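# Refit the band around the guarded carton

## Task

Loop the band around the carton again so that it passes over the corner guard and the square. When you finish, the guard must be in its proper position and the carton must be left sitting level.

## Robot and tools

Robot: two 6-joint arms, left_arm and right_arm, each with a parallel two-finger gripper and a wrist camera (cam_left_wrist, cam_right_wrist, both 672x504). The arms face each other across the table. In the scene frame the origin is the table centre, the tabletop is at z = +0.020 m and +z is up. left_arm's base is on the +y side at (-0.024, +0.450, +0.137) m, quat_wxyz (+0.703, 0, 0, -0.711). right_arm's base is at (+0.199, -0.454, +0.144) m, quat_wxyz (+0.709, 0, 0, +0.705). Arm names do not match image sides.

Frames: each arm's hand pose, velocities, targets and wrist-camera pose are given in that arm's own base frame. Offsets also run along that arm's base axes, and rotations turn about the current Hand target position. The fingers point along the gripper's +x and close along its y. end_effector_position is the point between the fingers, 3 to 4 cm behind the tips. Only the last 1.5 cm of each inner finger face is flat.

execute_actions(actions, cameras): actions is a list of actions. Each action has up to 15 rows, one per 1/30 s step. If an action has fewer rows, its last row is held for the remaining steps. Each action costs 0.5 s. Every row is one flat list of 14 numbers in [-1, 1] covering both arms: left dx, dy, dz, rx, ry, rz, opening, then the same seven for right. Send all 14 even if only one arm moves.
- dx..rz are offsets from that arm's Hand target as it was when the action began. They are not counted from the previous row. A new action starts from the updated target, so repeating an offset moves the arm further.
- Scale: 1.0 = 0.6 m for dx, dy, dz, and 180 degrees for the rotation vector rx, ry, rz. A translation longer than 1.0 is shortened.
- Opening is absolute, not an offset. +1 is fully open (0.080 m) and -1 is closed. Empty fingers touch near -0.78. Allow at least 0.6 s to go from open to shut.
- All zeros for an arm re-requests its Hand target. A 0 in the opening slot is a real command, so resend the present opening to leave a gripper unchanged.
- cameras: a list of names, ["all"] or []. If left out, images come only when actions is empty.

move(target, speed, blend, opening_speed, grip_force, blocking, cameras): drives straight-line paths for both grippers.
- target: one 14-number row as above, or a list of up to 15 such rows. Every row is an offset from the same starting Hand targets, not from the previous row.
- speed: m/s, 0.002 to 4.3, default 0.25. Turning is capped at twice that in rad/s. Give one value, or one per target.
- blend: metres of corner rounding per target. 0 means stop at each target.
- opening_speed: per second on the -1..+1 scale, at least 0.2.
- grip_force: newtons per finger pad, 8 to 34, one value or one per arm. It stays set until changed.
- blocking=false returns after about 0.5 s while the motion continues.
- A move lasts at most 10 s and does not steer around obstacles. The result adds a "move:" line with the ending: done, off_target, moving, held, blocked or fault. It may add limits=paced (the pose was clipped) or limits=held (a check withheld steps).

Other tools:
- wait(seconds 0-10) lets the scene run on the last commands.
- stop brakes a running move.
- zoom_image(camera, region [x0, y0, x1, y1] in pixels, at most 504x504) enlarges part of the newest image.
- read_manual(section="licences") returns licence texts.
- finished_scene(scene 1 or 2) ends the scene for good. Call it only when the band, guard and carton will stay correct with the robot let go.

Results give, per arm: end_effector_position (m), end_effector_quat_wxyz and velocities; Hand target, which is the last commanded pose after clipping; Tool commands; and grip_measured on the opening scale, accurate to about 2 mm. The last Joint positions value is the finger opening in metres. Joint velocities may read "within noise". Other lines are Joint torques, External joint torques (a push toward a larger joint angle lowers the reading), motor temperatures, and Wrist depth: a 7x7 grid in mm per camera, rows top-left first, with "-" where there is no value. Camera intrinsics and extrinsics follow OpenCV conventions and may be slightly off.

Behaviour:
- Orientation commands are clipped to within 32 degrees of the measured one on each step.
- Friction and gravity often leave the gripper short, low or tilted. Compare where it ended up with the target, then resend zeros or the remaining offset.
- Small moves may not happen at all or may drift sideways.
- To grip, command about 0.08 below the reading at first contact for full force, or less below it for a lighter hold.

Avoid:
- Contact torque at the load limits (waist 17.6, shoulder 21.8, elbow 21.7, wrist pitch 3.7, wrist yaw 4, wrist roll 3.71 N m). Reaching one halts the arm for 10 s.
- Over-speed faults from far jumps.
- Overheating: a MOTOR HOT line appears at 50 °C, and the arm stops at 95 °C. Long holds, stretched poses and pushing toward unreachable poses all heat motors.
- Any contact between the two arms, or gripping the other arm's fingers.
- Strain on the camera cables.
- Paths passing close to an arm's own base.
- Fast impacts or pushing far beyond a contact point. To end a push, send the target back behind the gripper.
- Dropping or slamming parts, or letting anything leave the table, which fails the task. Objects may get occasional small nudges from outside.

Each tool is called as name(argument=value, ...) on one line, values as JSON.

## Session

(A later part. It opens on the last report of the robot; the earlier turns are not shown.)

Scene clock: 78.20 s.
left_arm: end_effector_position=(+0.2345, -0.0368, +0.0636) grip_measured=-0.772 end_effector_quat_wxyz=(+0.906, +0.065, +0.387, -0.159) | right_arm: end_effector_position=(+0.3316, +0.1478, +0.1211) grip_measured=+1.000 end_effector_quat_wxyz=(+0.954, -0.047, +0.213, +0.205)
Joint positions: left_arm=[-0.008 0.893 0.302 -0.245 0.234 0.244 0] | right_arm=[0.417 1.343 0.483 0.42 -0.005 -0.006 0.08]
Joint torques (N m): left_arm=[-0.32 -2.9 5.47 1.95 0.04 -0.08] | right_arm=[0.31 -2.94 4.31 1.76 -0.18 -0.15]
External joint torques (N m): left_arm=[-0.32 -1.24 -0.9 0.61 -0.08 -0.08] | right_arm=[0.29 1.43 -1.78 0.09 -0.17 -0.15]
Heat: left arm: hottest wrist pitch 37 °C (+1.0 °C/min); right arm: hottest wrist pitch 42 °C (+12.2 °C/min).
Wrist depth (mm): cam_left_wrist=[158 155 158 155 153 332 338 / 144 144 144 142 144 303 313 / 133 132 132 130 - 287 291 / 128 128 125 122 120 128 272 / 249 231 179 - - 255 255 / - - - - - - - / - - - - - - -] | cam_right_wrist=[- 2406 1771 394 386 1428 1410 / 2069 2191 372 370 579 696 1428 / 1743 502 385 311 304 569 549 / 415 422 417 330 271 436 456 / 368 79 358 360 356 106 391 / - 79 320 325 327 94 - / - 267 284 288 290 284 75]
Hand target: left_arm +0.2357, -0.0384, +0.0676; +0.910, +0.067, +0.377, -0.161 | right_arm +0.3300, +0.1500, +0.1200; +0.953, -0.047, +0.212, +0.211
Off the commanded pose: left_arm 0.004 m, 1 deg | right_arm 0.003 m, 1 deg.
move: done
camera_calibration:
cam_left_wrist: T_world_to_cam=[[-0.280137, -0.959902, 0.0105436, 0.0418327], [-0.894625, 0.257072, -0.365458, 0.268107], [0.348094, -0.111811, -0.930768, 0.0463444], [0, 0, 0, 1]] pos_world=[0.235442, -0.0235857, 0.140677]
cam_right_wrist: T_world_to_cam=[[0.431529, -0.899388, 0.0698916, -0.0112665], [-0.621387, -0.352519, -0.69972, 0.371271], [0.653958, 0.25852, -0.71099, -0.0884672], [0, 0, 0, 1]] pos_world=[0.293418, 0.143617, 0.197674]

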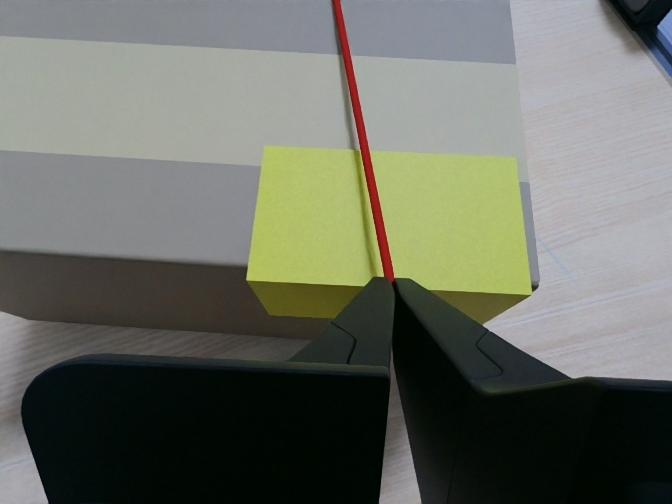

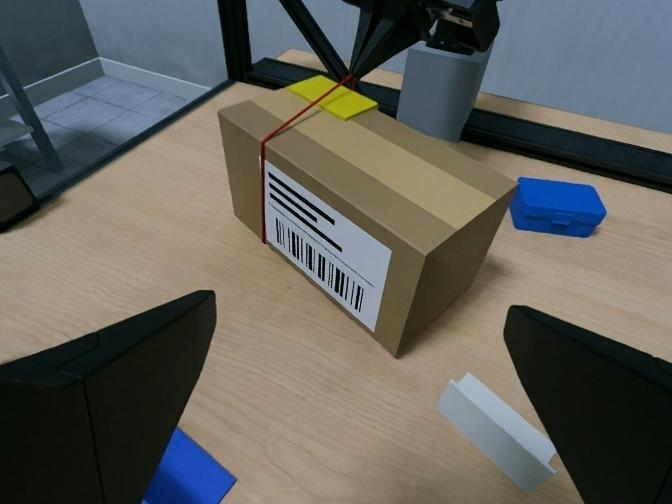

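move(target=[-0.0085, -0.0235, 0, 0, 0, 0, -1, 0, 0, 0, 0, 0, 0, 1], speed=0.06, cameras=["all"])

zoom_image(camera="cam_right_wrist", region=[200, 60, 440, 280])

Scene clock: 81.03 s.
left_arm: end_effector_position=(+0.2300, -0.0503, +0.0636) grip_measured=-0.772 end_effector_quat_wxyz=(+0.907, +0.065, +0.386, -0.157) | right_arm: end_effector_position=(+0.3316, +0.1478, +0.1211) grip_measured=+1.000 end_effector_quat_wxyz=(+0.954, -0.047, +0.213, +0.205)
Joint positions: left_arm=[-0.114 0.861 0.288 -0.245 0.159 0.164 0] | right_arm=[0.417 1.343 0.483 0.42 -0.005 -0.006 0.08]
Joint torques (N m): left_arm=[-0.35 -2.77 5.55 1.61 0.1 -0.11] | right_arm=[0.16 -2.79 4.44 1.73 -0.22 -0.14]
External joint torques (N m): left_arm=[-0.36 -1.22 -0.97 0.2 0.02 -0.11] | right_arm=[0.13 1.6 -1.69 0.05 -0.21 -0.15]
Heat: left arm: hottest wrist pitch 38 °C (+2.0 °C/min); right arm: hottest wrist pitch 42 °C (+11.2 °C/min).
Wrist depth (mm): cam_left_wrist=[159 157 159 159 157 339 339 / 145 145 145 143 145 313 313 / 135 133 131 133 131 291 291 / - 129 123 121 124 272 272 / 250 226 177 - - 255 255 / - - - - - - - / - - - - - - -] | cam_right_wrist=[- - 1664 386 386 1476 1350 / 2088 2236 371 371 582 700 1419 / 1743 502 387 310 304 483 551 / 417 421 418 329 271 437 457 / 368 79 357 361 354 106 389 / - 79 318 324 328 94 - / - 268 284 289 291 281 75]
Hand target: left_arm +0.2306, -0.0525, +0.0676; +0.910, +0.067, +0.377, -0.161 | right_arm +0.3300, +0.1500, +0.1200; +0.953, -0.047, +0.212, +0.211
Off the commanded pose: left_arm 0.005 m, 1 deg | right_arm 0.003 m, 1 deg.
move: done
camera_calibration:
cam_left_wrist: T_world_to_cam=[[-0.277678, -0.960644, 0.00766936, 0.0271536], [-0.894213, 0.255542, -0.367534, 0.267476], [0.351109, -0.108914, -0.929979, 0.0457919], [0, 0, 0, 1]] pos_world=[0.230643, -0.037279, 0.140684]
cam_right_wrist: T_world_to_cam=[[0.431529, -0.899388, 0.0698916, -0.0112665], [-0.621387, -0.352519, -0.69972, 0.371271], [0.653958, 0.25852, -0.71099, -0.0884672], [0, 0, 0, 1]] pos_world=[0.293418, 0.143617, 0.197674]

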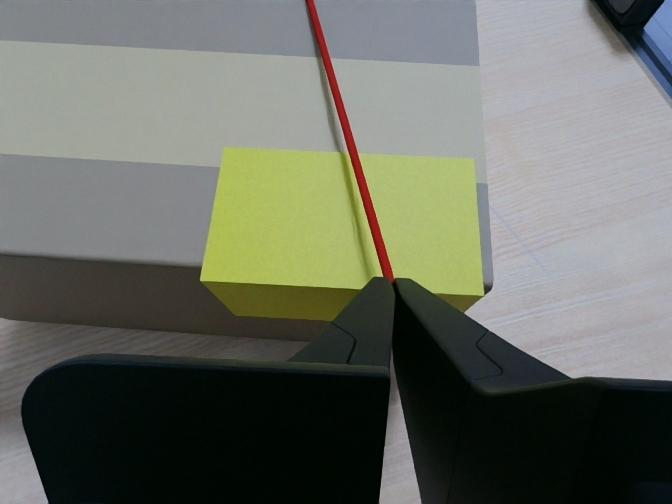

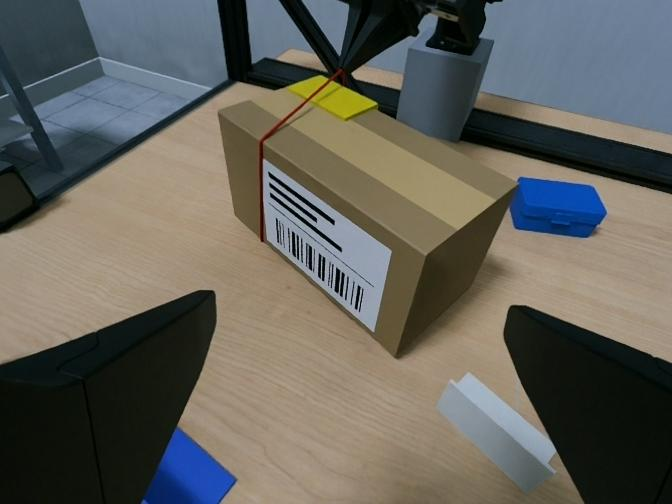

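Scaled by 2.100 from the camera's 672x504 image, which has a finer 960x720 frame.

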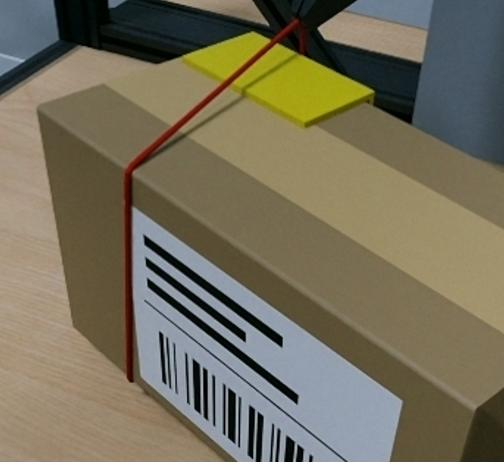

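move(target=[[0.0107, 0.0298, 0, 0, 0, 0, -1, 0, 0, 0, 0, 0, 0, 1], [0.0212, 0.026, -0.02, 0, 0, 0, -1, 0, 0, 0, 0, 0, 0, 1]], speed=0.06, blend=[0.005, 0], cameras=["all"])

zoom_image(camera="cam_right_wrist", region=[200, 60, 440, 280])

zoom_image(camera="cam_left_wrist", region=[240, 120, 500, 360])

Scene clock: 85.03 s.
left_arm: end_effector_position=(+0.2420, -0.0367, +0.0538) grip_measured=-0.772 end_effector_quat_wxyz=(+0.907, +0.067, +0.383, -0.159) | right_arm: end_effector_position=(+0.3316, +0.1478, +0.1211) grip_measured=+1.000 end_effector_quat_wxyz=(+0.954, -0.047, +0.213, +0.205)
Joint positions: left_arm=[-0.006 0.968 0.279 -0.14 0.236 0.248 0] | right_arm=[0.417 1.343 0.483 0.42 -0.005 -0.006 0.08]
Joint torques (N m): left_arm=[-0.05 -1.71 5.15 2.19 0.3 0.01] | right_arm=[0.35 -3 4.34 1.71 -0.19 -0.14]
External joint torques (N m): left_arm=[-0.05 0.25 -1.1 0.81 0.18 0.01] | right_arm=[0.32 1.45 -1.87 -0.01 -0.18 -0.14]
Motor temperatures (°C): left_arm=[28 31 32 38 32 27] | right_arm=[26 33 32 43 30 29]
Heat: left arm: hottest wrist pitch 38 °C (+2.0 °C/min); right arm: hottest wrist pitch 43 °C (+10.2 °C/min).
Wrist depth (mm): cam_left_wrist=[- 145 145 145 144 317 328 / 134 134 136 134 133 135 303 / 124 124 123 122 119 127 281 / - 117 114 112 113 114 262 / 241 182 168 - - 240 246 / - - - - - - - / - - - - - - -] | cam_right_wrist=[2432 2213 1860 589 364 1428 1216 / 2069 2170 370 360 581 690 1456 / 1703 505 386 309 304 482 549 / 415 420 416 331 271 438 456 / 368 79 357 360 354 106 391 / - 79 321 324 327 94 - / - 268 285 288 293 284 75]
Hand target: left_arm +0.2433, -0.0369, +0.0556; +0.910, +0.067, +0.377, -0.161 | right_arm +0.3300, +0.1500, +0.1200; +0.953, -0.047, +0.212, +0.211
Off the commanded pose: left_arm 0.002 m, 1 deg | right_arm 0.003 m, 1 deg.
move: done
camera_calibration:
cam_left_wrist: T_world_to_cam=[[-0.282931, -0.959119, 0.00630538, 0.0450199], [-0.890641, 0.26028, -0.372844, 0.270815], [0.355961, -0.111105, -0.927873, 0.0325567], [0, 0, 0, 1]] pos_world=[0.242347, -0.0236908, 0.130896]
cam_right_wrist: T_world_to_cam=[[0.431529, -0.899388, 0.0698916, -0.0112665], [-0.621387, -0.352519, -0.69972, 0.371271], [0.653958, 0.25852, -0.71099, -0.0884672], [0, 0, 0, 1]] pos_world=[0.293418, 0.143617, 0.197674]

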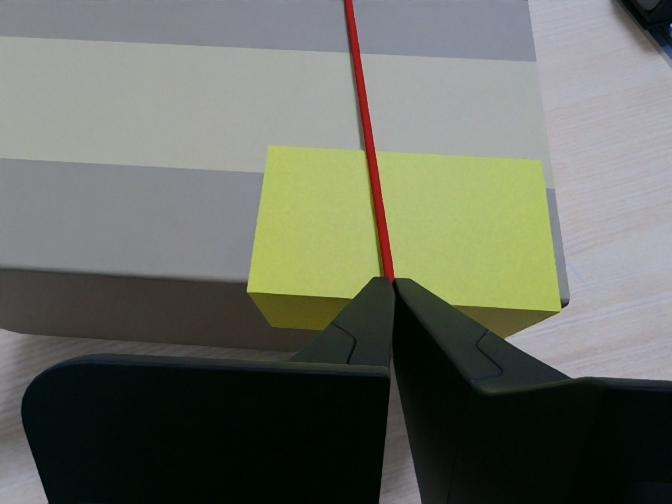

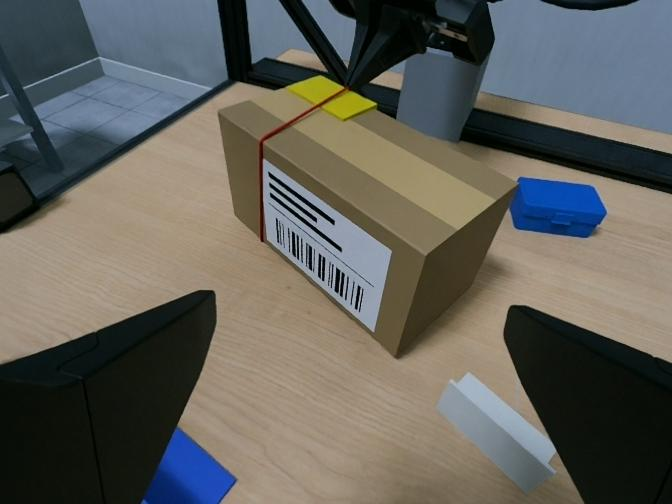

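Scaled by 2.100 from the camera's 672x504 image, which has a finer 960x720 frame.

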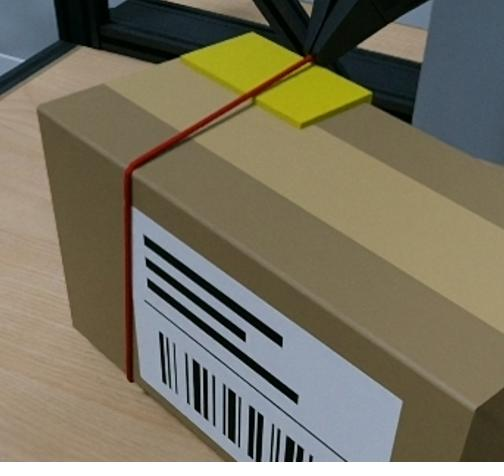

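Scaled by 1.938 from the camera's 672x504 image, which has a finer 960x720 frame.

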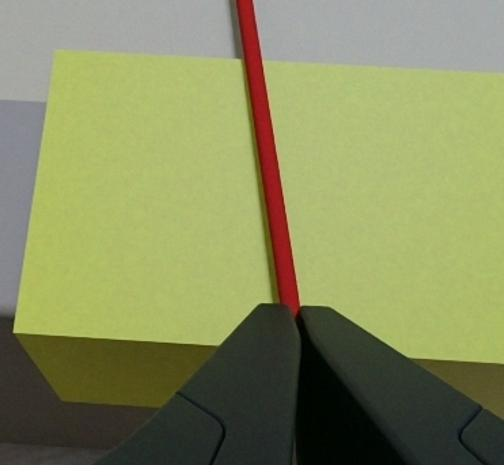

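move(target=[0.0034, -0.0012, -0.0085, 0, 0, 0, -1, 0, 0, 0, 0, 0, 0, 1], speed=0.04, cameras=["all"])

zoom_image(camera="cam_right_wrist", region=[260, 60, 420, 180])

zoom_image(camera="cam_left_wrist", region=[240, 120, 500, 360])

Scene clock: 87.23 s.
left_arm: end_effector_position=(+0.2430, -0.0370, +0.0517) grip_measured=-0.772 end_effector_quat_wxyz=(+0.908, +0.063, +0.380, -0.162) | right_arm: end_effector_position=(+0.3316, +0.1478, +0.1211) grip_measured=+1.000 end_effector_quat_wxyz=(+0.954, -0.047, +0.213, +0.205)
Joint positions: left_arm=[0 0.98 0.27 -0.114 0.248 0.248 0] | right_arm=[0.417 1.343 0.483 0.42 -0.005 -0.006 0.08]
Joint torques (N m): left_arm=[-0.29 0.68 4.9 3.41 -0.03 -0.09] | right_arm=[0.15 -2.99 4.45 1.73 -0.2 -0.12]
External joint torques (N m): left_arm=[-0.29 2.72 -1.44 1.99 -0.15 -0.09] | right_arm=[0.16 1.4 -1.67 0.04 -0.19 -0.13]
Heat: left arm: hottest wrist pitch 39 °C (+3.0 °C/min); right arm: hottest wrist pitch 43 °C (+10.1 °C/min).
Wrist depth (mm): cam_left_wrist=[- 145 145 143 148 322 327 / 133 133 136 134 134 136 306 / 123 123 123 121 118 128 283 / - 115 113 110 112 113 263 / 212 201 157 - - 240 246 / - - - - - - - / - - - - - - -] | cam_right_wrist=[- - 1814 386 357 1428 - / 2088 2259 371 370 578 698 673 / 1757 501 384 310 304 480 548 / 414 420 414 330 271 439 454 / 368 79 359 359 354 106 388 / - 79 319 324 327 94 - / - 267 284 287 291 283 75]
Hand target: left_arm +0.2454, -0.0377, +0.0505; +0.910, +0.067, +0.377, -0.161 | right_arm +0.3300, +0.1500, +0.1200; +0.953, -0.047, +0.212, +0.211
Off the commanded pose: left_arm 0.003 m, 1 deg | right_arm 0.003 m, 1 deg.
move: done
camera_calibration:
cam_left_wrist: T_world_to_cam=[[-0.285044, -0.958416, 0.0137231, 0.0451258], [-0.888367, 0.258781, -0.379257, 0.270581], [0.359935, -0.120296, -0.92519, 0.0288617], [0, 0, 0, 1]] pos_world=[0.24285, -0.0233, 0.128703]
cam_right_wrist: T_world_to_cam=[[0.431529, -0.899388, 0.0698916, -0.0112665], [-0.621387, -0.352519, -0.69972, 0.371271], [0.653958, 0.25852, -0.71099, -0.0884672], [0, 0, 0, 1]] pos_world=[0.293418, 0.143617, 0.197674]

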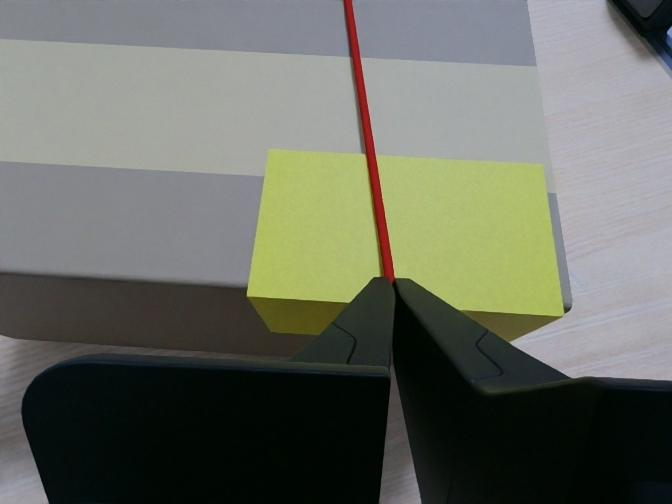

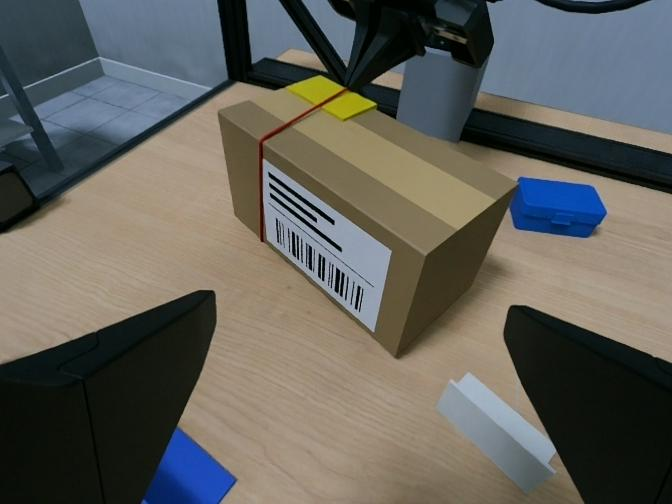

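Scaled by 3.150 from the camera's 672x504 image, which has a finer 960x720 frame.

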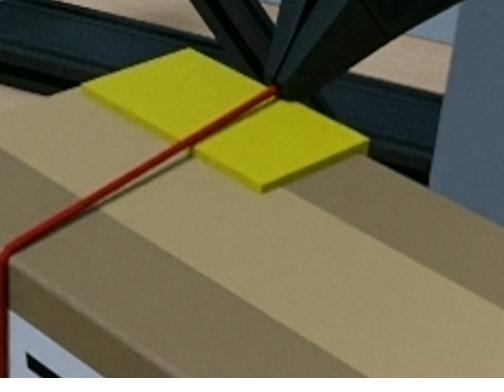

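Scaled by 1.938 from the camera's 672x504 image, which has a finer 960x720 frame.

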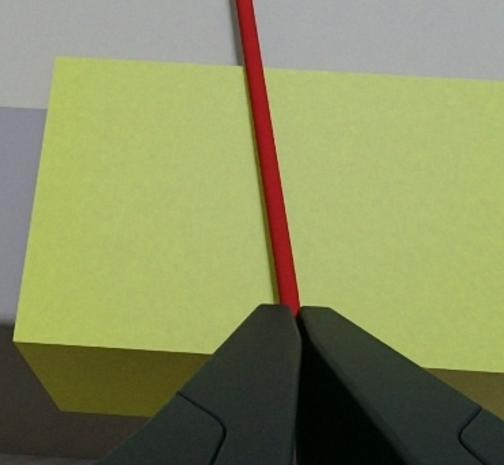

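move(target=[[-0.0022, 0.0008, 0.0024, 0, 0, 0, -1, 0, 0, 0, 0, 0, 0, 1], [-0.0022, 0.0008, 0.0024, 0, 0, 0, -0.3, 0, 0, 0, 0, 0, 0, 1]], speed=0.04, opening_speed=0.7, cameras=["all"])

zoom_image(camera="cam_left_wrist", region=[240, 120, 500, 360])

Scene clock: 91.87 s.
left_arm: end_effector_position=(+0.2436, -0.0351, +0.0524) grip_measured=-0.303 end_effector_quat_wxyz=(+0.910, +0.065, +0.379, -0.157) | right_arm: end_effector_position=(+0.3316, +0.1478, +0.1211) grip_measured=+1.000 end_effector_quat_wxyz=(+0.954, -0.047, +0.213, +0.205)
Joint positions: left_arm=[0.003 0.977 0.27 -0.112 0.241 0.248 0.021] | right_arm=[0.417 1.343 0.483 0.42 -0.005 -0.006 0.08]
Joint torques (N m): left_arm=[-0.35 -0.77 5.08 2.17 0.12 -0.02] | right_arm=[0.29 -2.91 4.41 1.74 -0.23 -0.16]
External joint torques (N m): left_arm=[-0.35 1.22 -1.14 0.78 -0.01 -0.02] | right_arm=[0.31 1.5 -1.74 0.05 -0.23 -0.17]
Heat: left arm: hottest wrist pitch 40 °C (+4.0 °C/min); right arm: hottest wrist pitch 43 °C (+8.0 °C/min).
Wrist depth (mm): cam_left_wrist=[149 146 149 149 146 151 332 / 135 134 137 134 134 134 305 / 124 124 124 121 121 123 283 / - 116 114 112 112 114 264 / 184 164 - 136 108 - 246 / - - - 231 - - - / - - - 218 217 - -] | cam_right_wrist=[- - 1771 431 360 1476 1358 / 2088 2149 370 370 575 694 1437 / 1729 505 387 310 304 484 547 / 414 420 417 331 271 438 456 / 369 79 356 360 356 106 389 / - 79 320 325 328 94 - / - 268 284 287 291 285 75]
Hand target: left_arm +0.2441, -0.0372, +0.0519; +0.910, +0.067, +0.377, -0.161 | right_arm +0.3300, +0.1500, +0.1200; +0.953, -0.047, +0.212, +0.211
Off the commanded pose: left_arm 0.002 m, 1 deg | right_arm 0.003 m, 1 deg.
move: done
camera_calibration:
cam_left_wrist: T_world_to_cam=[[-0.277111, -0.960813, 0.00697757, 0.0455498], [-0.888762, 0.253557, -0.381853, 0.27108], [0.36512, -0.112017, -0.924197, 0.0284787], [0, 0, 0, 1]] pos_world=[0.24315, -0.0217793, 0.129515]
cam_right_wrist: T_world_to_cam=[[0.431529, -0.899388, 0.0698916, -0.0112665], [-0.621387, -0.352519, -0.69972, 0.371271], [0.653958, 0.25852, -0.71099, -0.0884672], [0, 0, 0, 1]] pos_world=[0.293418, 0.143617, 0.197674]

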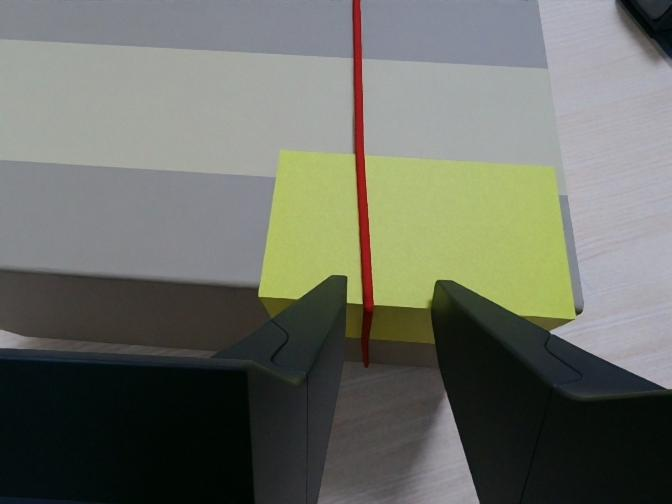

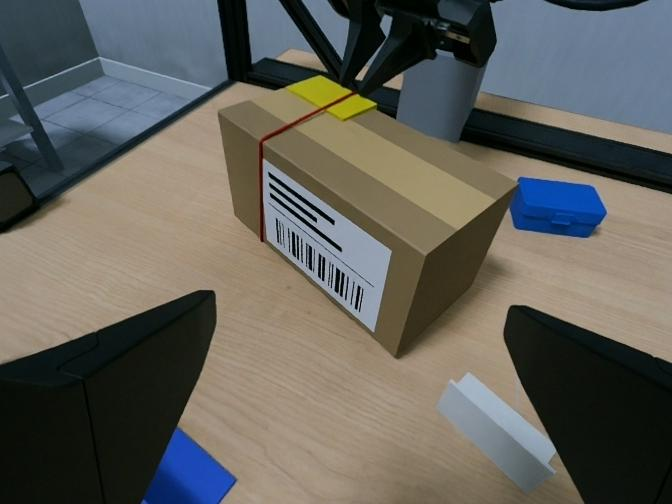

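Scaled by 1.938 from the camera's 672x504 image, which has a finer 960x720 frame.

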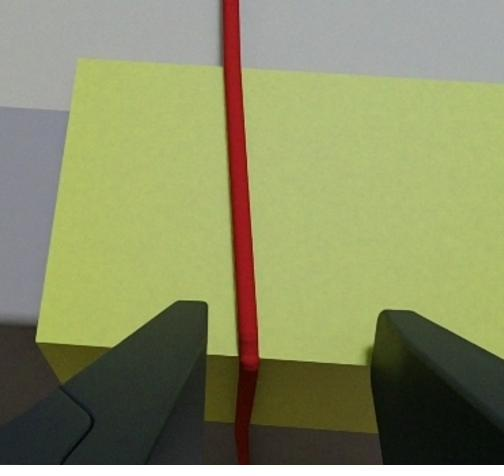

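move(target=[[-0.0333, 0.0122, 0.0353, 0, 0, 0, -0.3, 0, 0, 0, 0, 0, 0, 1], [-0.0333, 0.0833, 0.2, 0, 0, 0, -0.3, 0, 0, 0, 0, 0, 0, 1]], speed=[0.08, 0.25], blend=[0.01, 0], cameras=["all"])

zoom_image(camera="cam_right_wrist", region=[200, 60, 440, 280])

zoom_image(camera="cam_left_wrist", region=[240, 60, 560, 380])

Scene clock: 94.83 s.
left_arm: end_effector_position=(+0.2217, +0.0136, +0.1648) grip_measured=-0.302 end_effector_quat_wxyz=(+0.906, +0.060, +0.387, -0.157) | right_arm: end_effector_position=(+0.3316, +0.1478, +0.1211) grip_measured=+1.000 end_effector_quat_wxyz=(+0.954, -0.047, +0.213, +0.205)
Joint positions: left_arm=[0.38 0.838 0.712 -0.824 0.481 0.556 0.021] | right_arm=[0.417 1.343 0.483 0.42 -0.005 -0.006 0.08]
Joint torques (N m): left_arm=[0.18 -0.83 7.21 1.3 0.48 0.12] | right_arm=[0.34 -2.87 4.31 1.7 -0.21 -0.15]
External joint torques (N m): left_arm=[0.19 0.62 0.68 0.1 0.21 0.11] | right_arm=[0.35 1.51 -1.84 0.02 -0.2 -0.15]
Heat: left arm: hottest wrist pitch 40 °C (+4.0 °C/min); right arm: hottest wrist pitch 43 °C (+7.0 °C/min).
Wrist depth (mm): cam_left_wrist=[473 474 474 479 471 483 - / 436 438 271 447 441 442 445 / 404 251 251 247 252 406 412 / 380 238 235 235 - 384 385 / 360 355 - 317 - 364 360 / - - - 338 - - - / - - - 318 - - -] | cam_right_wrist=[- 2406 743 625 544 1466 1366 / 2088 2213 370 371 579 675 1456 / 1716 502 386 310 304 480 549 / 414 420 417 330 271 437 454 / 368 79 358 359 356 106 389 / - 79 319 325 327 94 - / - 268 284 288 291 282 75]
Hand target: left_arm +0.2241, +0.0128, +0.1719; +0.910, +0.067, +0.377, -0.161 | right_arm +0.3300, +0.1500, +0.1200; +0.953, -0.047, +0.212, +0.211
Off the commanded pose: left_arm 0.008 m, 2 deg | right_arm 0.003 m, 1 deg.
move: done
camera_calibration:
cam_left_wrist: T_world_to_cam=[[-0.274591, -0.961405, 0.0172998, 0.0832191], [-0.896405, 0.249433, -0.366389, 0.28138], [0.347933, -0.116115, -0.930301, 0.150723], [0, 0, 0, 1]] pos_world=[0.22264, 0.0273231, 0.241873]
cam_right_wrist: T_world_to_cam=[[0.431529, -0.899388, 0.0698916, -0.0112665], [-0.621387, -0.352519, -0.69972, 0.371271], [0.653958, 0.25852, -0.71099, -0.0884672], [0, 0, 0, 1]] pos_world=[0.293418, 0.143617, 0.197674]

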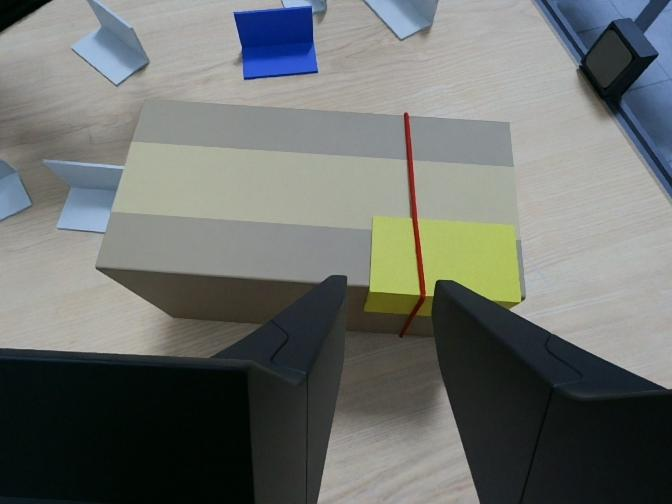

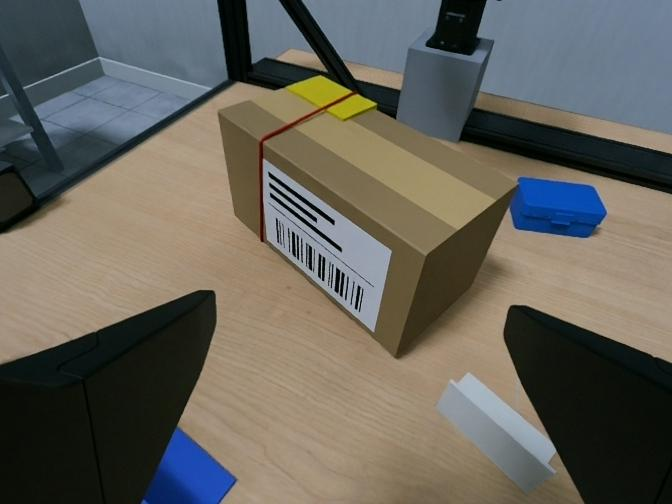

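Scaled by 2.100 from the camera's 672x504 image, which has a finer 960x720 frame.

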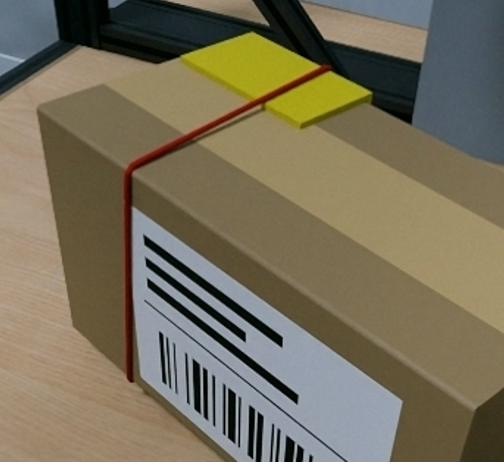

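Scaled by 1.575 from the camera's 672x504 image, which has a finer 960x720 frame.

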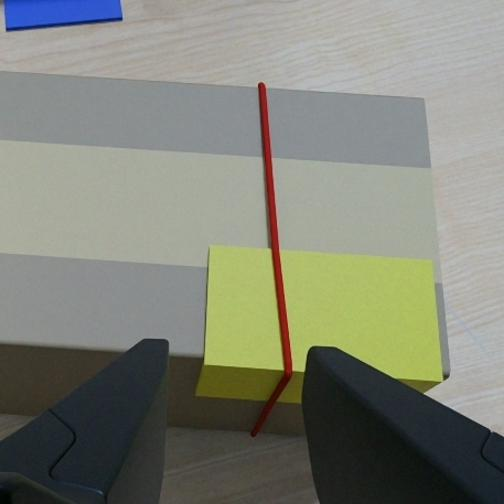

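move(target=[0.2482, -0.1347, -0.143, 0.0668, 0.1826, 0, -0.3, 0, 0, 0, 0, 0, 0, 1], speed=0.25, cameras=["all"])

Scene clock: 106.97 s.
left_arm: end_effector_position=(+0.3690, -0.0662, +0.0836) grip_measured=-0.302 end_effector_quat_wxyz=(+0.750, +0.110, +0.638, -0.133) | right_arm: end_effector_position=(+0.3316, +0.1478, +0.1211) grip_measured=+1.000 end_effector_quat_wxyz=(+0.954, -0.047, +0.213, +0.205)
Joint positions: left_arm=[-0.164 1.858 1.387 -0.94 0.034 0.181 0.021] | right_arm=[0.417 1.343 0.483 0.42 -0.005 -0.006 0.08]
Joint torques (N m): left_arm=[0.05 -7.65 6.34 0.7 -0.13 -0.12] | right_arm=[0.07 -3.03 4.47 1.69 -0.2 -0.12]
External joint torques (N m): left_arm=[0.11 0.29 0.5 0.09 -0.17 -0.12] | right_arm=[0.07 1.28 -1.6 0.04 -0.2 -0.12]
Heat: left arm: hottest wrist pitch 38 °C (+2.0 °C/min); right arm: hottest wrist pitch 44 °C (+6.0 °C/min).
Wrist depth (mm): cam_left_wrist=[239 238 237 236 235 234 233 / 248 248 246 245 244 243 242 / 255 253 253 252 252 252 252 / - 128 127 126 127 126 261 / - 132 - - 128 128 273 / - - - 137 - - - / - - - 141 - - -] | cam_right_wrist=[- - 278 211 523 1466 1366 / 2031 2259 301 356 579 627 677 / 1743 488 320 297 304 482 549 / 414 421 417 331 271 441 457 / 370 79 357 359 356 106 390 / - 79 322 324 327 94 - / - 77 284 287 292 283 75]
Hand target: left_arm +0.3730, -0.0680, +0.0861; +0.754, +0.113, +0.633, -0.134 | right_arm +0.3300, +0.1500, +0.1200; +0.953, -0.047, +0.212, +0.211
Off the commanded pose: left_arm 0.005 m, 1 deg | right_arm 0.003 m, 1 deg.
move: done
camera_calibration:
cam_left_wrist: T_world_to_cam=[[-0.29114, -0.956327, -0.0259893, 0.0583002], [-0.933931, 0.278222, 0.224424, 0.369904], [-0.207392, 0.0896109, -0.974145, 0.236811], [0, 0, 0, 1]] pos_world=[0.411551, -0.0683825, 0.149188]
cam_right_wrist: T_world_to_cam=[[0.431529, -0.899388, 0.0698916, -0.0112665], [-0.621387, -0.352519, -0.69972, 0.371271], [0.653958, 0.25852, -0.71099, -0.0884672], [0, 0, 0, 1]] pos_world=[0.293418, 0.143617, 0.197674]

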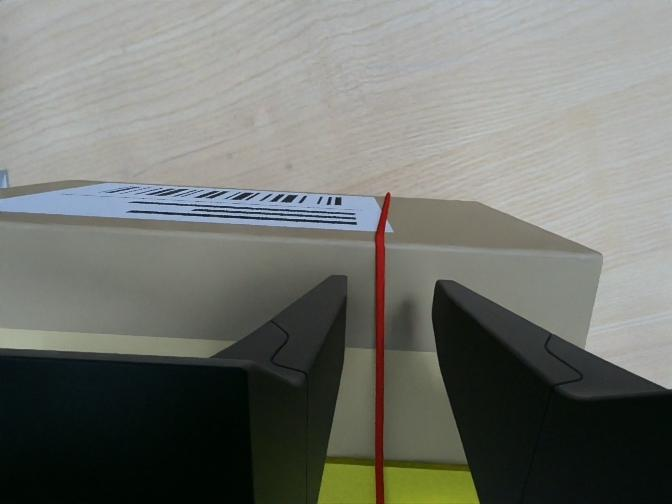

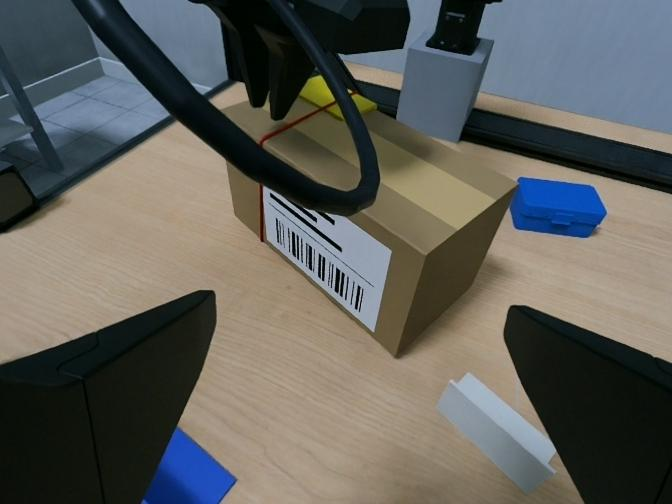

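move(target=[0.0068, -0.0025, -0.0425, 0, 0, 0, -0.3, 0, 0, 0, 0, 0, 0, 1], speed=0.06, cameras=["all"])

zoom_image(camera="cam_left_wrist", region=[260, 160, 520, 400])

zoom_image(camera="cam_right_wrist", region=[180, 40, 460, 280])

Scene clock: 110.23 s.
left_arm: end_effector_position=(+0.3770, -0.0676, +0.0628) grip_measured=-0.302 end_effector_quat_wxyz=(+0.755, +0.110, +0.633, -0.133) | right_arm: end_effector_position=(+0.3316, +0.1478, +0.1211) grip_measured=+1.000 end_effector_quat_wxyz=(+0.954, -0.047, +0.213, +0.205)
Joint positions: left_arm=[-0.164 1.899 1.354 -0.854 0.034 0.179 0.021] | right_arm=[0.417 1.343 0.483 0.42 -0.005 -0.006 0.08]
Joint torques (N m): left_arm=[-0.14 -7.76 4.52 1.11 -0.13 -0.15] | right_arm=[0.47 -2.96 4.39 1.73 -0.23 -0.14]
External joint torques (N m): left_arm=[-0.11 0.34 -1.15 0.51 -0.16 -0.16] | right_arm=[0.46 1.41 -1.76 0.05 -0.22 -0.14]
Heat: left arm: hottest wrist pitch 38 °C (+1.0 °C/min); right arm: hottest wrist pitch 44 °C (+5.1 °C/min).
Wrist depth (mm): cam_left_wrist=[221 221 220 219 217 216 215 / 229 229 228 227 226 225 224 / 237 236 237 236 234 234 232 / - 132 139 148 153 188 241 / - 111 - - 106 108 109 / - - - - 114 - - / - - - 118 117 - -] | cam_right_wrist=[2149 220 241 225 528 1466 1237 / 2088 2213 324 341 575 694 1428 / 1703 497 386 309 304 553 552 / 413 405 82 302 271 438 455 / 367 79 358 359 355 106 389 / - 79 320 324 326 94 - / - 269 285 287 292 284 75]
Hand target: left_arm +0.3771, -0.0695, +0.0606; +0.754, +0.113, +0.633, -0.134 | right_arm +0.3300, +0.1500, +0.1200; +0.953, -0.047, +0.212, +0.211
Off the commanded pose: left_arm 0.003 m, 0 deg | right_arm 0.003 m, 1 deg.
move: done
camera_calibration:
cam_left_wrist: T_world_to_cam=[[-0.289382, -0.956824, -0.0273286, 0.0582234], [-0.936978, 0.27731, 0.212535, 0.384249], [-0.19578, 0.0871102, -0.976771, 0.213951], [0, 0, 0, 1]] pos_world=[0.418769, -0.0694836, 0.128906]
cam_right_wrist: T_world_to_cam=[[0.431529, -0.899388, 0.0698916, -0.0112665], [-0.621387, -0.352519, -0.69972, 0.371271], [0.653958, 0.25852, -0.71099, -0.0884672], [0, 0, 0, 1]] pos_world=[0.293418, 0.143617, 0.197674]

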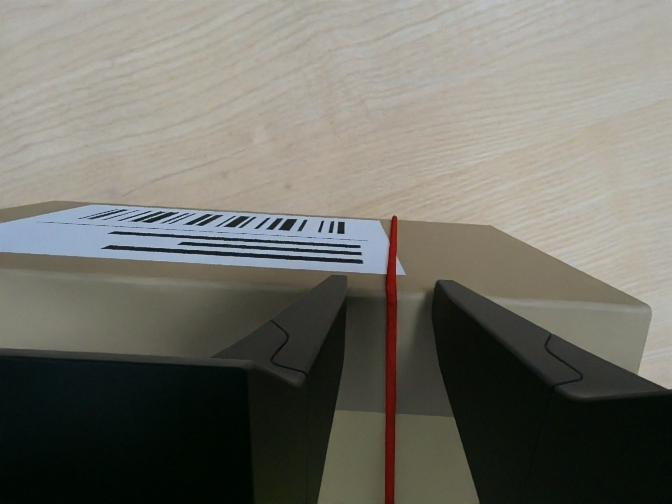

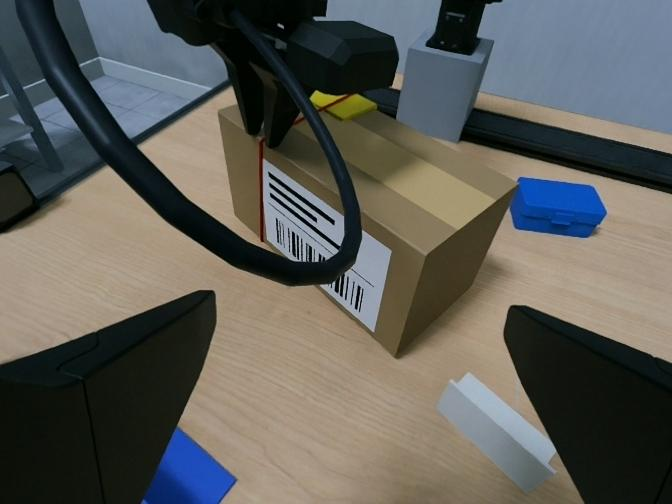

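Scaled by 1.938 from the camera's 672x504 image, which has a finer 960x720 frame.

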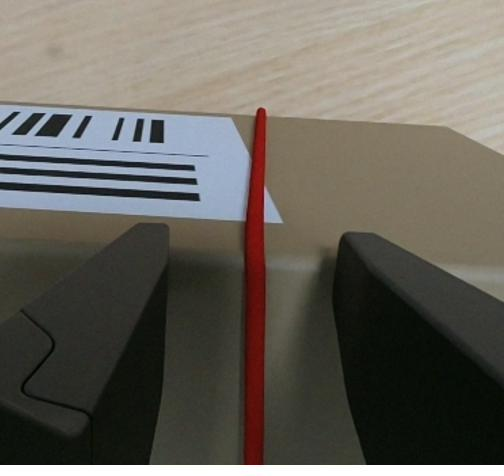

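Scaled by 1.800 from the camera's 672x504 image, which has a finer 960x720 frame.

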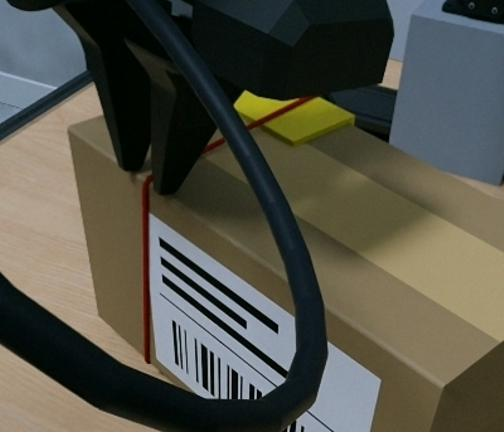

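move(target=[-0.0018, 0.0008, -0.0125, 0, 0, 0, -0.3, 0, 0, 0, 0, 0, 0, 1], speed=0.05, cameras=["all"])

zoom_image(camera="cam_left_wrist", region=[260, 160, 520, 400])

zoom_image(camera="cam_right_wrist", region=[180, 40, 460, 280])

Scene clock: 112.23 s.
left_arm: end_effector_position=(+0.3762, -0.0674, +0.0597) grip_measured=-0.302 end_effector_quat_wxyz=(+0.756, +0.110, +0.632, -0.133) | right_arm: end_effector_position=(+0.3316, +0.1478, +0.1211) grip_measured=+1.000 end_effector_quat_wxyz=(+0.954, -0.047, +0.213, +0.205)
Joint positions: left_arm=[-0.164 1.898 1.339 -0.838 0.034 0.179 0.021] | right_arm=[0.417 1.343 0.483 0.42 -0.005 -0.006 0.08]
Joint torques (N m): left_arm=[-0.05 -7 3.58 2.02 -0.11 -0.06] | right_arm=[0.27 -3.04 4.48 1.74 -0.2 -0.13]
External joint torques (N m): left_arm=[-0.06 1.13 -2.14 1.4 -0.14 -0.06] | right_arm=[0.28 1.37 -1.68 0.05 -0.2 -0.13]
Heat: left arm: hottest wrist pitch 38 °C (+1.0 °C/min); right arm: hottest wrist pitch 44 °C (+5.1 °C/min).
Wrist depth (mm): cam_left_wrist=[223 222 221 219 218 217 216 / 230 230 228 228 226 225 224 / 238 237 237 236 234 233 231 / - 136 142 150 162 198 240 / - - - - 106 - 108 / - - - 113 113 - - / - - - 117 116 - -] | cam_right_wrist=[1994 239 235 226 - 1375 1383 / 2149 2191 324 341 582 661 1456 / 476 502 380 310 305 484 548 / 414 410 386 304 271 437 457 / 366 79 358 358 355 106 388 / - 79 319 323 328 94 - / - 267 285 288 291 284 75]
Hand target: left_arm +0.3760, -0.0690, +0.0531; +0.754, +0.113, +0.633, -0.134 | right_arm +0.3300, +0.1500, +0.1200; +0.953, -0.047, +0.212, +0.211
Off the commanded pose: left_arm 0.007 m, 0 deg | right_arm 0.003 m, 1 deg.
move: done
camera_calibration:
cam_left_wrist: T_world_to_cam=[[-0.289276, -0.956844, -0.0277302, 0.0580491], [-0.937635, 0.277397, 0.209501, 0.38456], [-0.192768, 0.0866045, -0.977415, 0.2096], [0, 0, 0, 1]] pos_world=[0.417773, -0.0692843, 0.12591]
cam_right_wrist: T_world_to_cam=[[0.431529, -0.899388, 0.0698916, -0.0112665], [-0.621387, -0.352519, -0.69972, 0.371271], [0.653958, 0.25852, -0.71099, -0.0884672], [0, 0, 0, 1]] pos_world=[0.293418, 0.143617, 0.197674]

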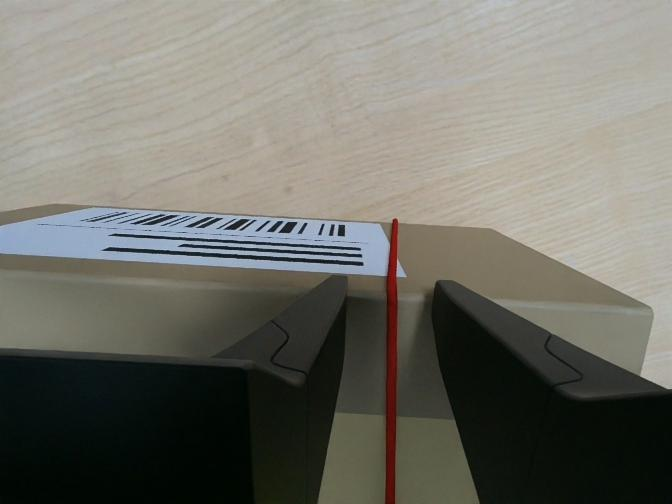

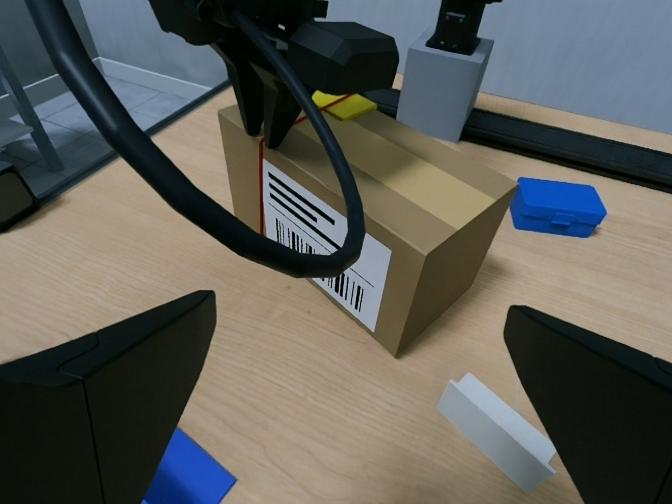

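Scaled by 1.938 from the camera's 672x504 image, which has a finer 960x720 frame.

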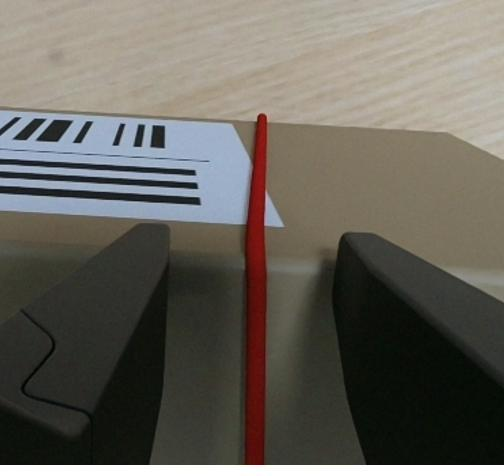

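Scaled by 1.800 from the camera's 672x504 image, which has a finer 960x720 frame.

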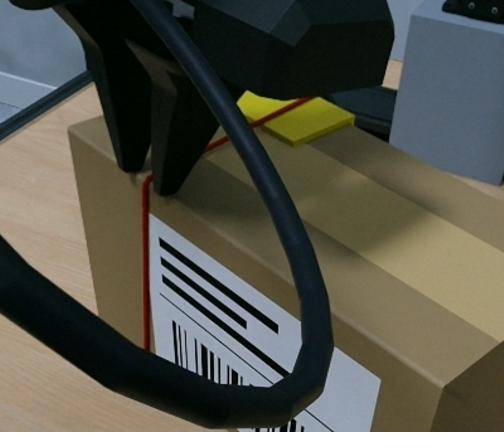

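move(target=[0, 0, 0.006, 0, 0, 0, -1, 0, 0, 0, 0, 0, 0, 1], speed=0.05, opening_speed=0.7, cameras=["all"])

zoom_image(camera="cam_left_wrist", region=[260, 160, 520, 400])

Scene clock: 114.40 s.
left_arm: end_effector_position=(+0.3772, -0.0678, +0.0599) grip_measured=-0.772 end_effector_quat_wxyz=(+0.757, +0.109, +0.630, -0.133) | right_arm: end_effector_position=(+0.3316, +0.1478, +0.1211) grip_measured=+1.000 end_effector_quat_wxyz=(+0.954, -0.047, +0.213, +0.205)
Joint positions: left_arm=[-0.164 1.898 1.339 -0.833 0.035 0.179 0] | right_arm=[0.417 1.343 0.483 0.42 -0.005 -0.006 0.08]
Joint torques (N m): left_arm=[-0.15 -7.45 4.38 0.7 0.01 -0.08] | right_arm=[0.31 -2.9 4.38 1.75 -0.23 -0.11]
External joint torques (N m): left_arm=[-0.13 0.8 -1.4 0.06 -0.03 -0.08] | right_arm=[0.33 1.49 -1.74 0.08 -0.23 -0.11]
Heat: left arm: hottest wrist pitch 38 °C (+1.0 °C/min); right arm: hottest wrist pitch 44 °C (+5.1 °C/min).
Wrist depth (mm): cam_left_wrist=[223 222 221 220 219 218 217 / 230 229 228 228 227 225 224 / 239 238 237 236 234 234 232 / 156 158 149 156 179 238 241 / - 111 - - - 108 108 / - - - - - - - / - - - - - - -] | cam_right_wrist=[- 2191 233 225 535 1516 1447 / 2049 2170 352 341 578 730 645 / 1799 490 378 310 304 484 539 / 415 408 395 305 271 438 457 / 370 79 358 361 354 106 388 / - 79 319 324 328 94 - / - 269 285 289 291 284 75]
Hand target: left_arm +0.3760, -0.0690, +0.0567; +0.754, +0.113, +0.633, -0.134 | right_arm +0.3300, +0.1500, +0.1200; +0.953, -0.047, +0.212, +0.211
Off the commanded pose: left_arm 0.004 m, 1 deg | right_arm 0.003 m, 1 deg.
move: done
camera_calibration:
cam_left_wrist: T_world_to_cam=[[-0.289409, -0.956828, -0.0268627, 0.0579214], [-0.938447, 0.278098, 0.204886, 0.386193], [-0.18857, 0.0845051, -0.978417, 0.208383], [0, 0, 0, 1]] pos_world=[0.41848, -0.069588, 0.126316]
cam_right_wrist: T_world_to_cam=[[0.431529, -0.899388, 0.0698916, -0.0112665], [-0.621387, -0.352519, -0.69972, 0.371271], [0.653958, 0.25852, -0.71099, -0.0884672], [0, 0, 0, 1]] pos_world=[0.293418, 0.143617, 0.197674]

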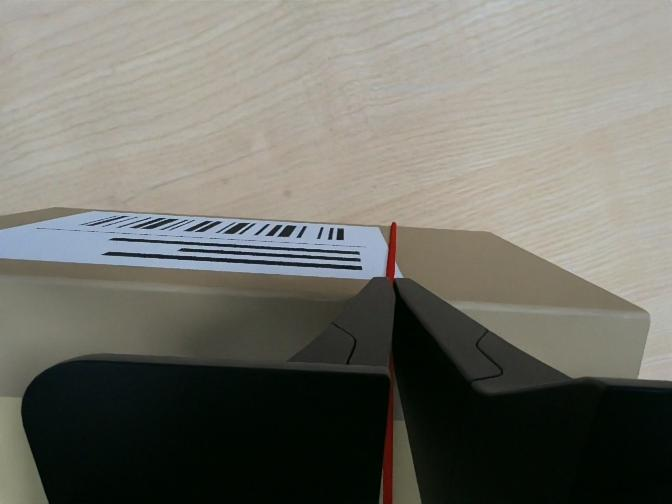

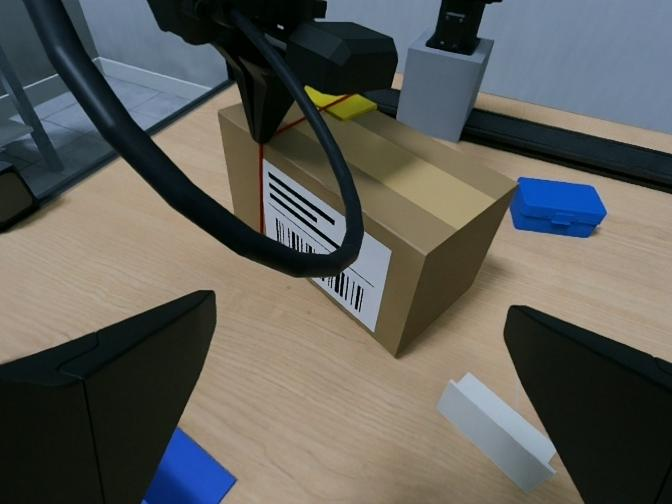

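Scaled by 1.938 from the camera's 672x504 image, which has a finer 960x720 frame.

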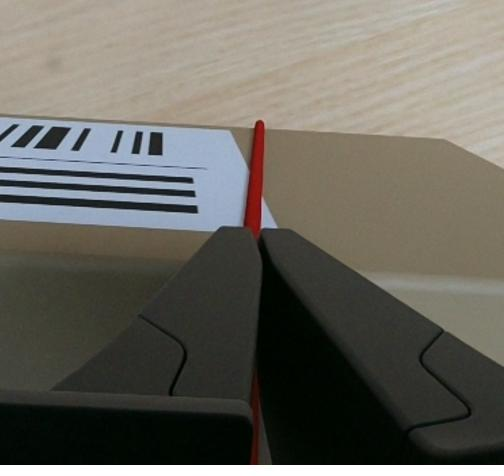

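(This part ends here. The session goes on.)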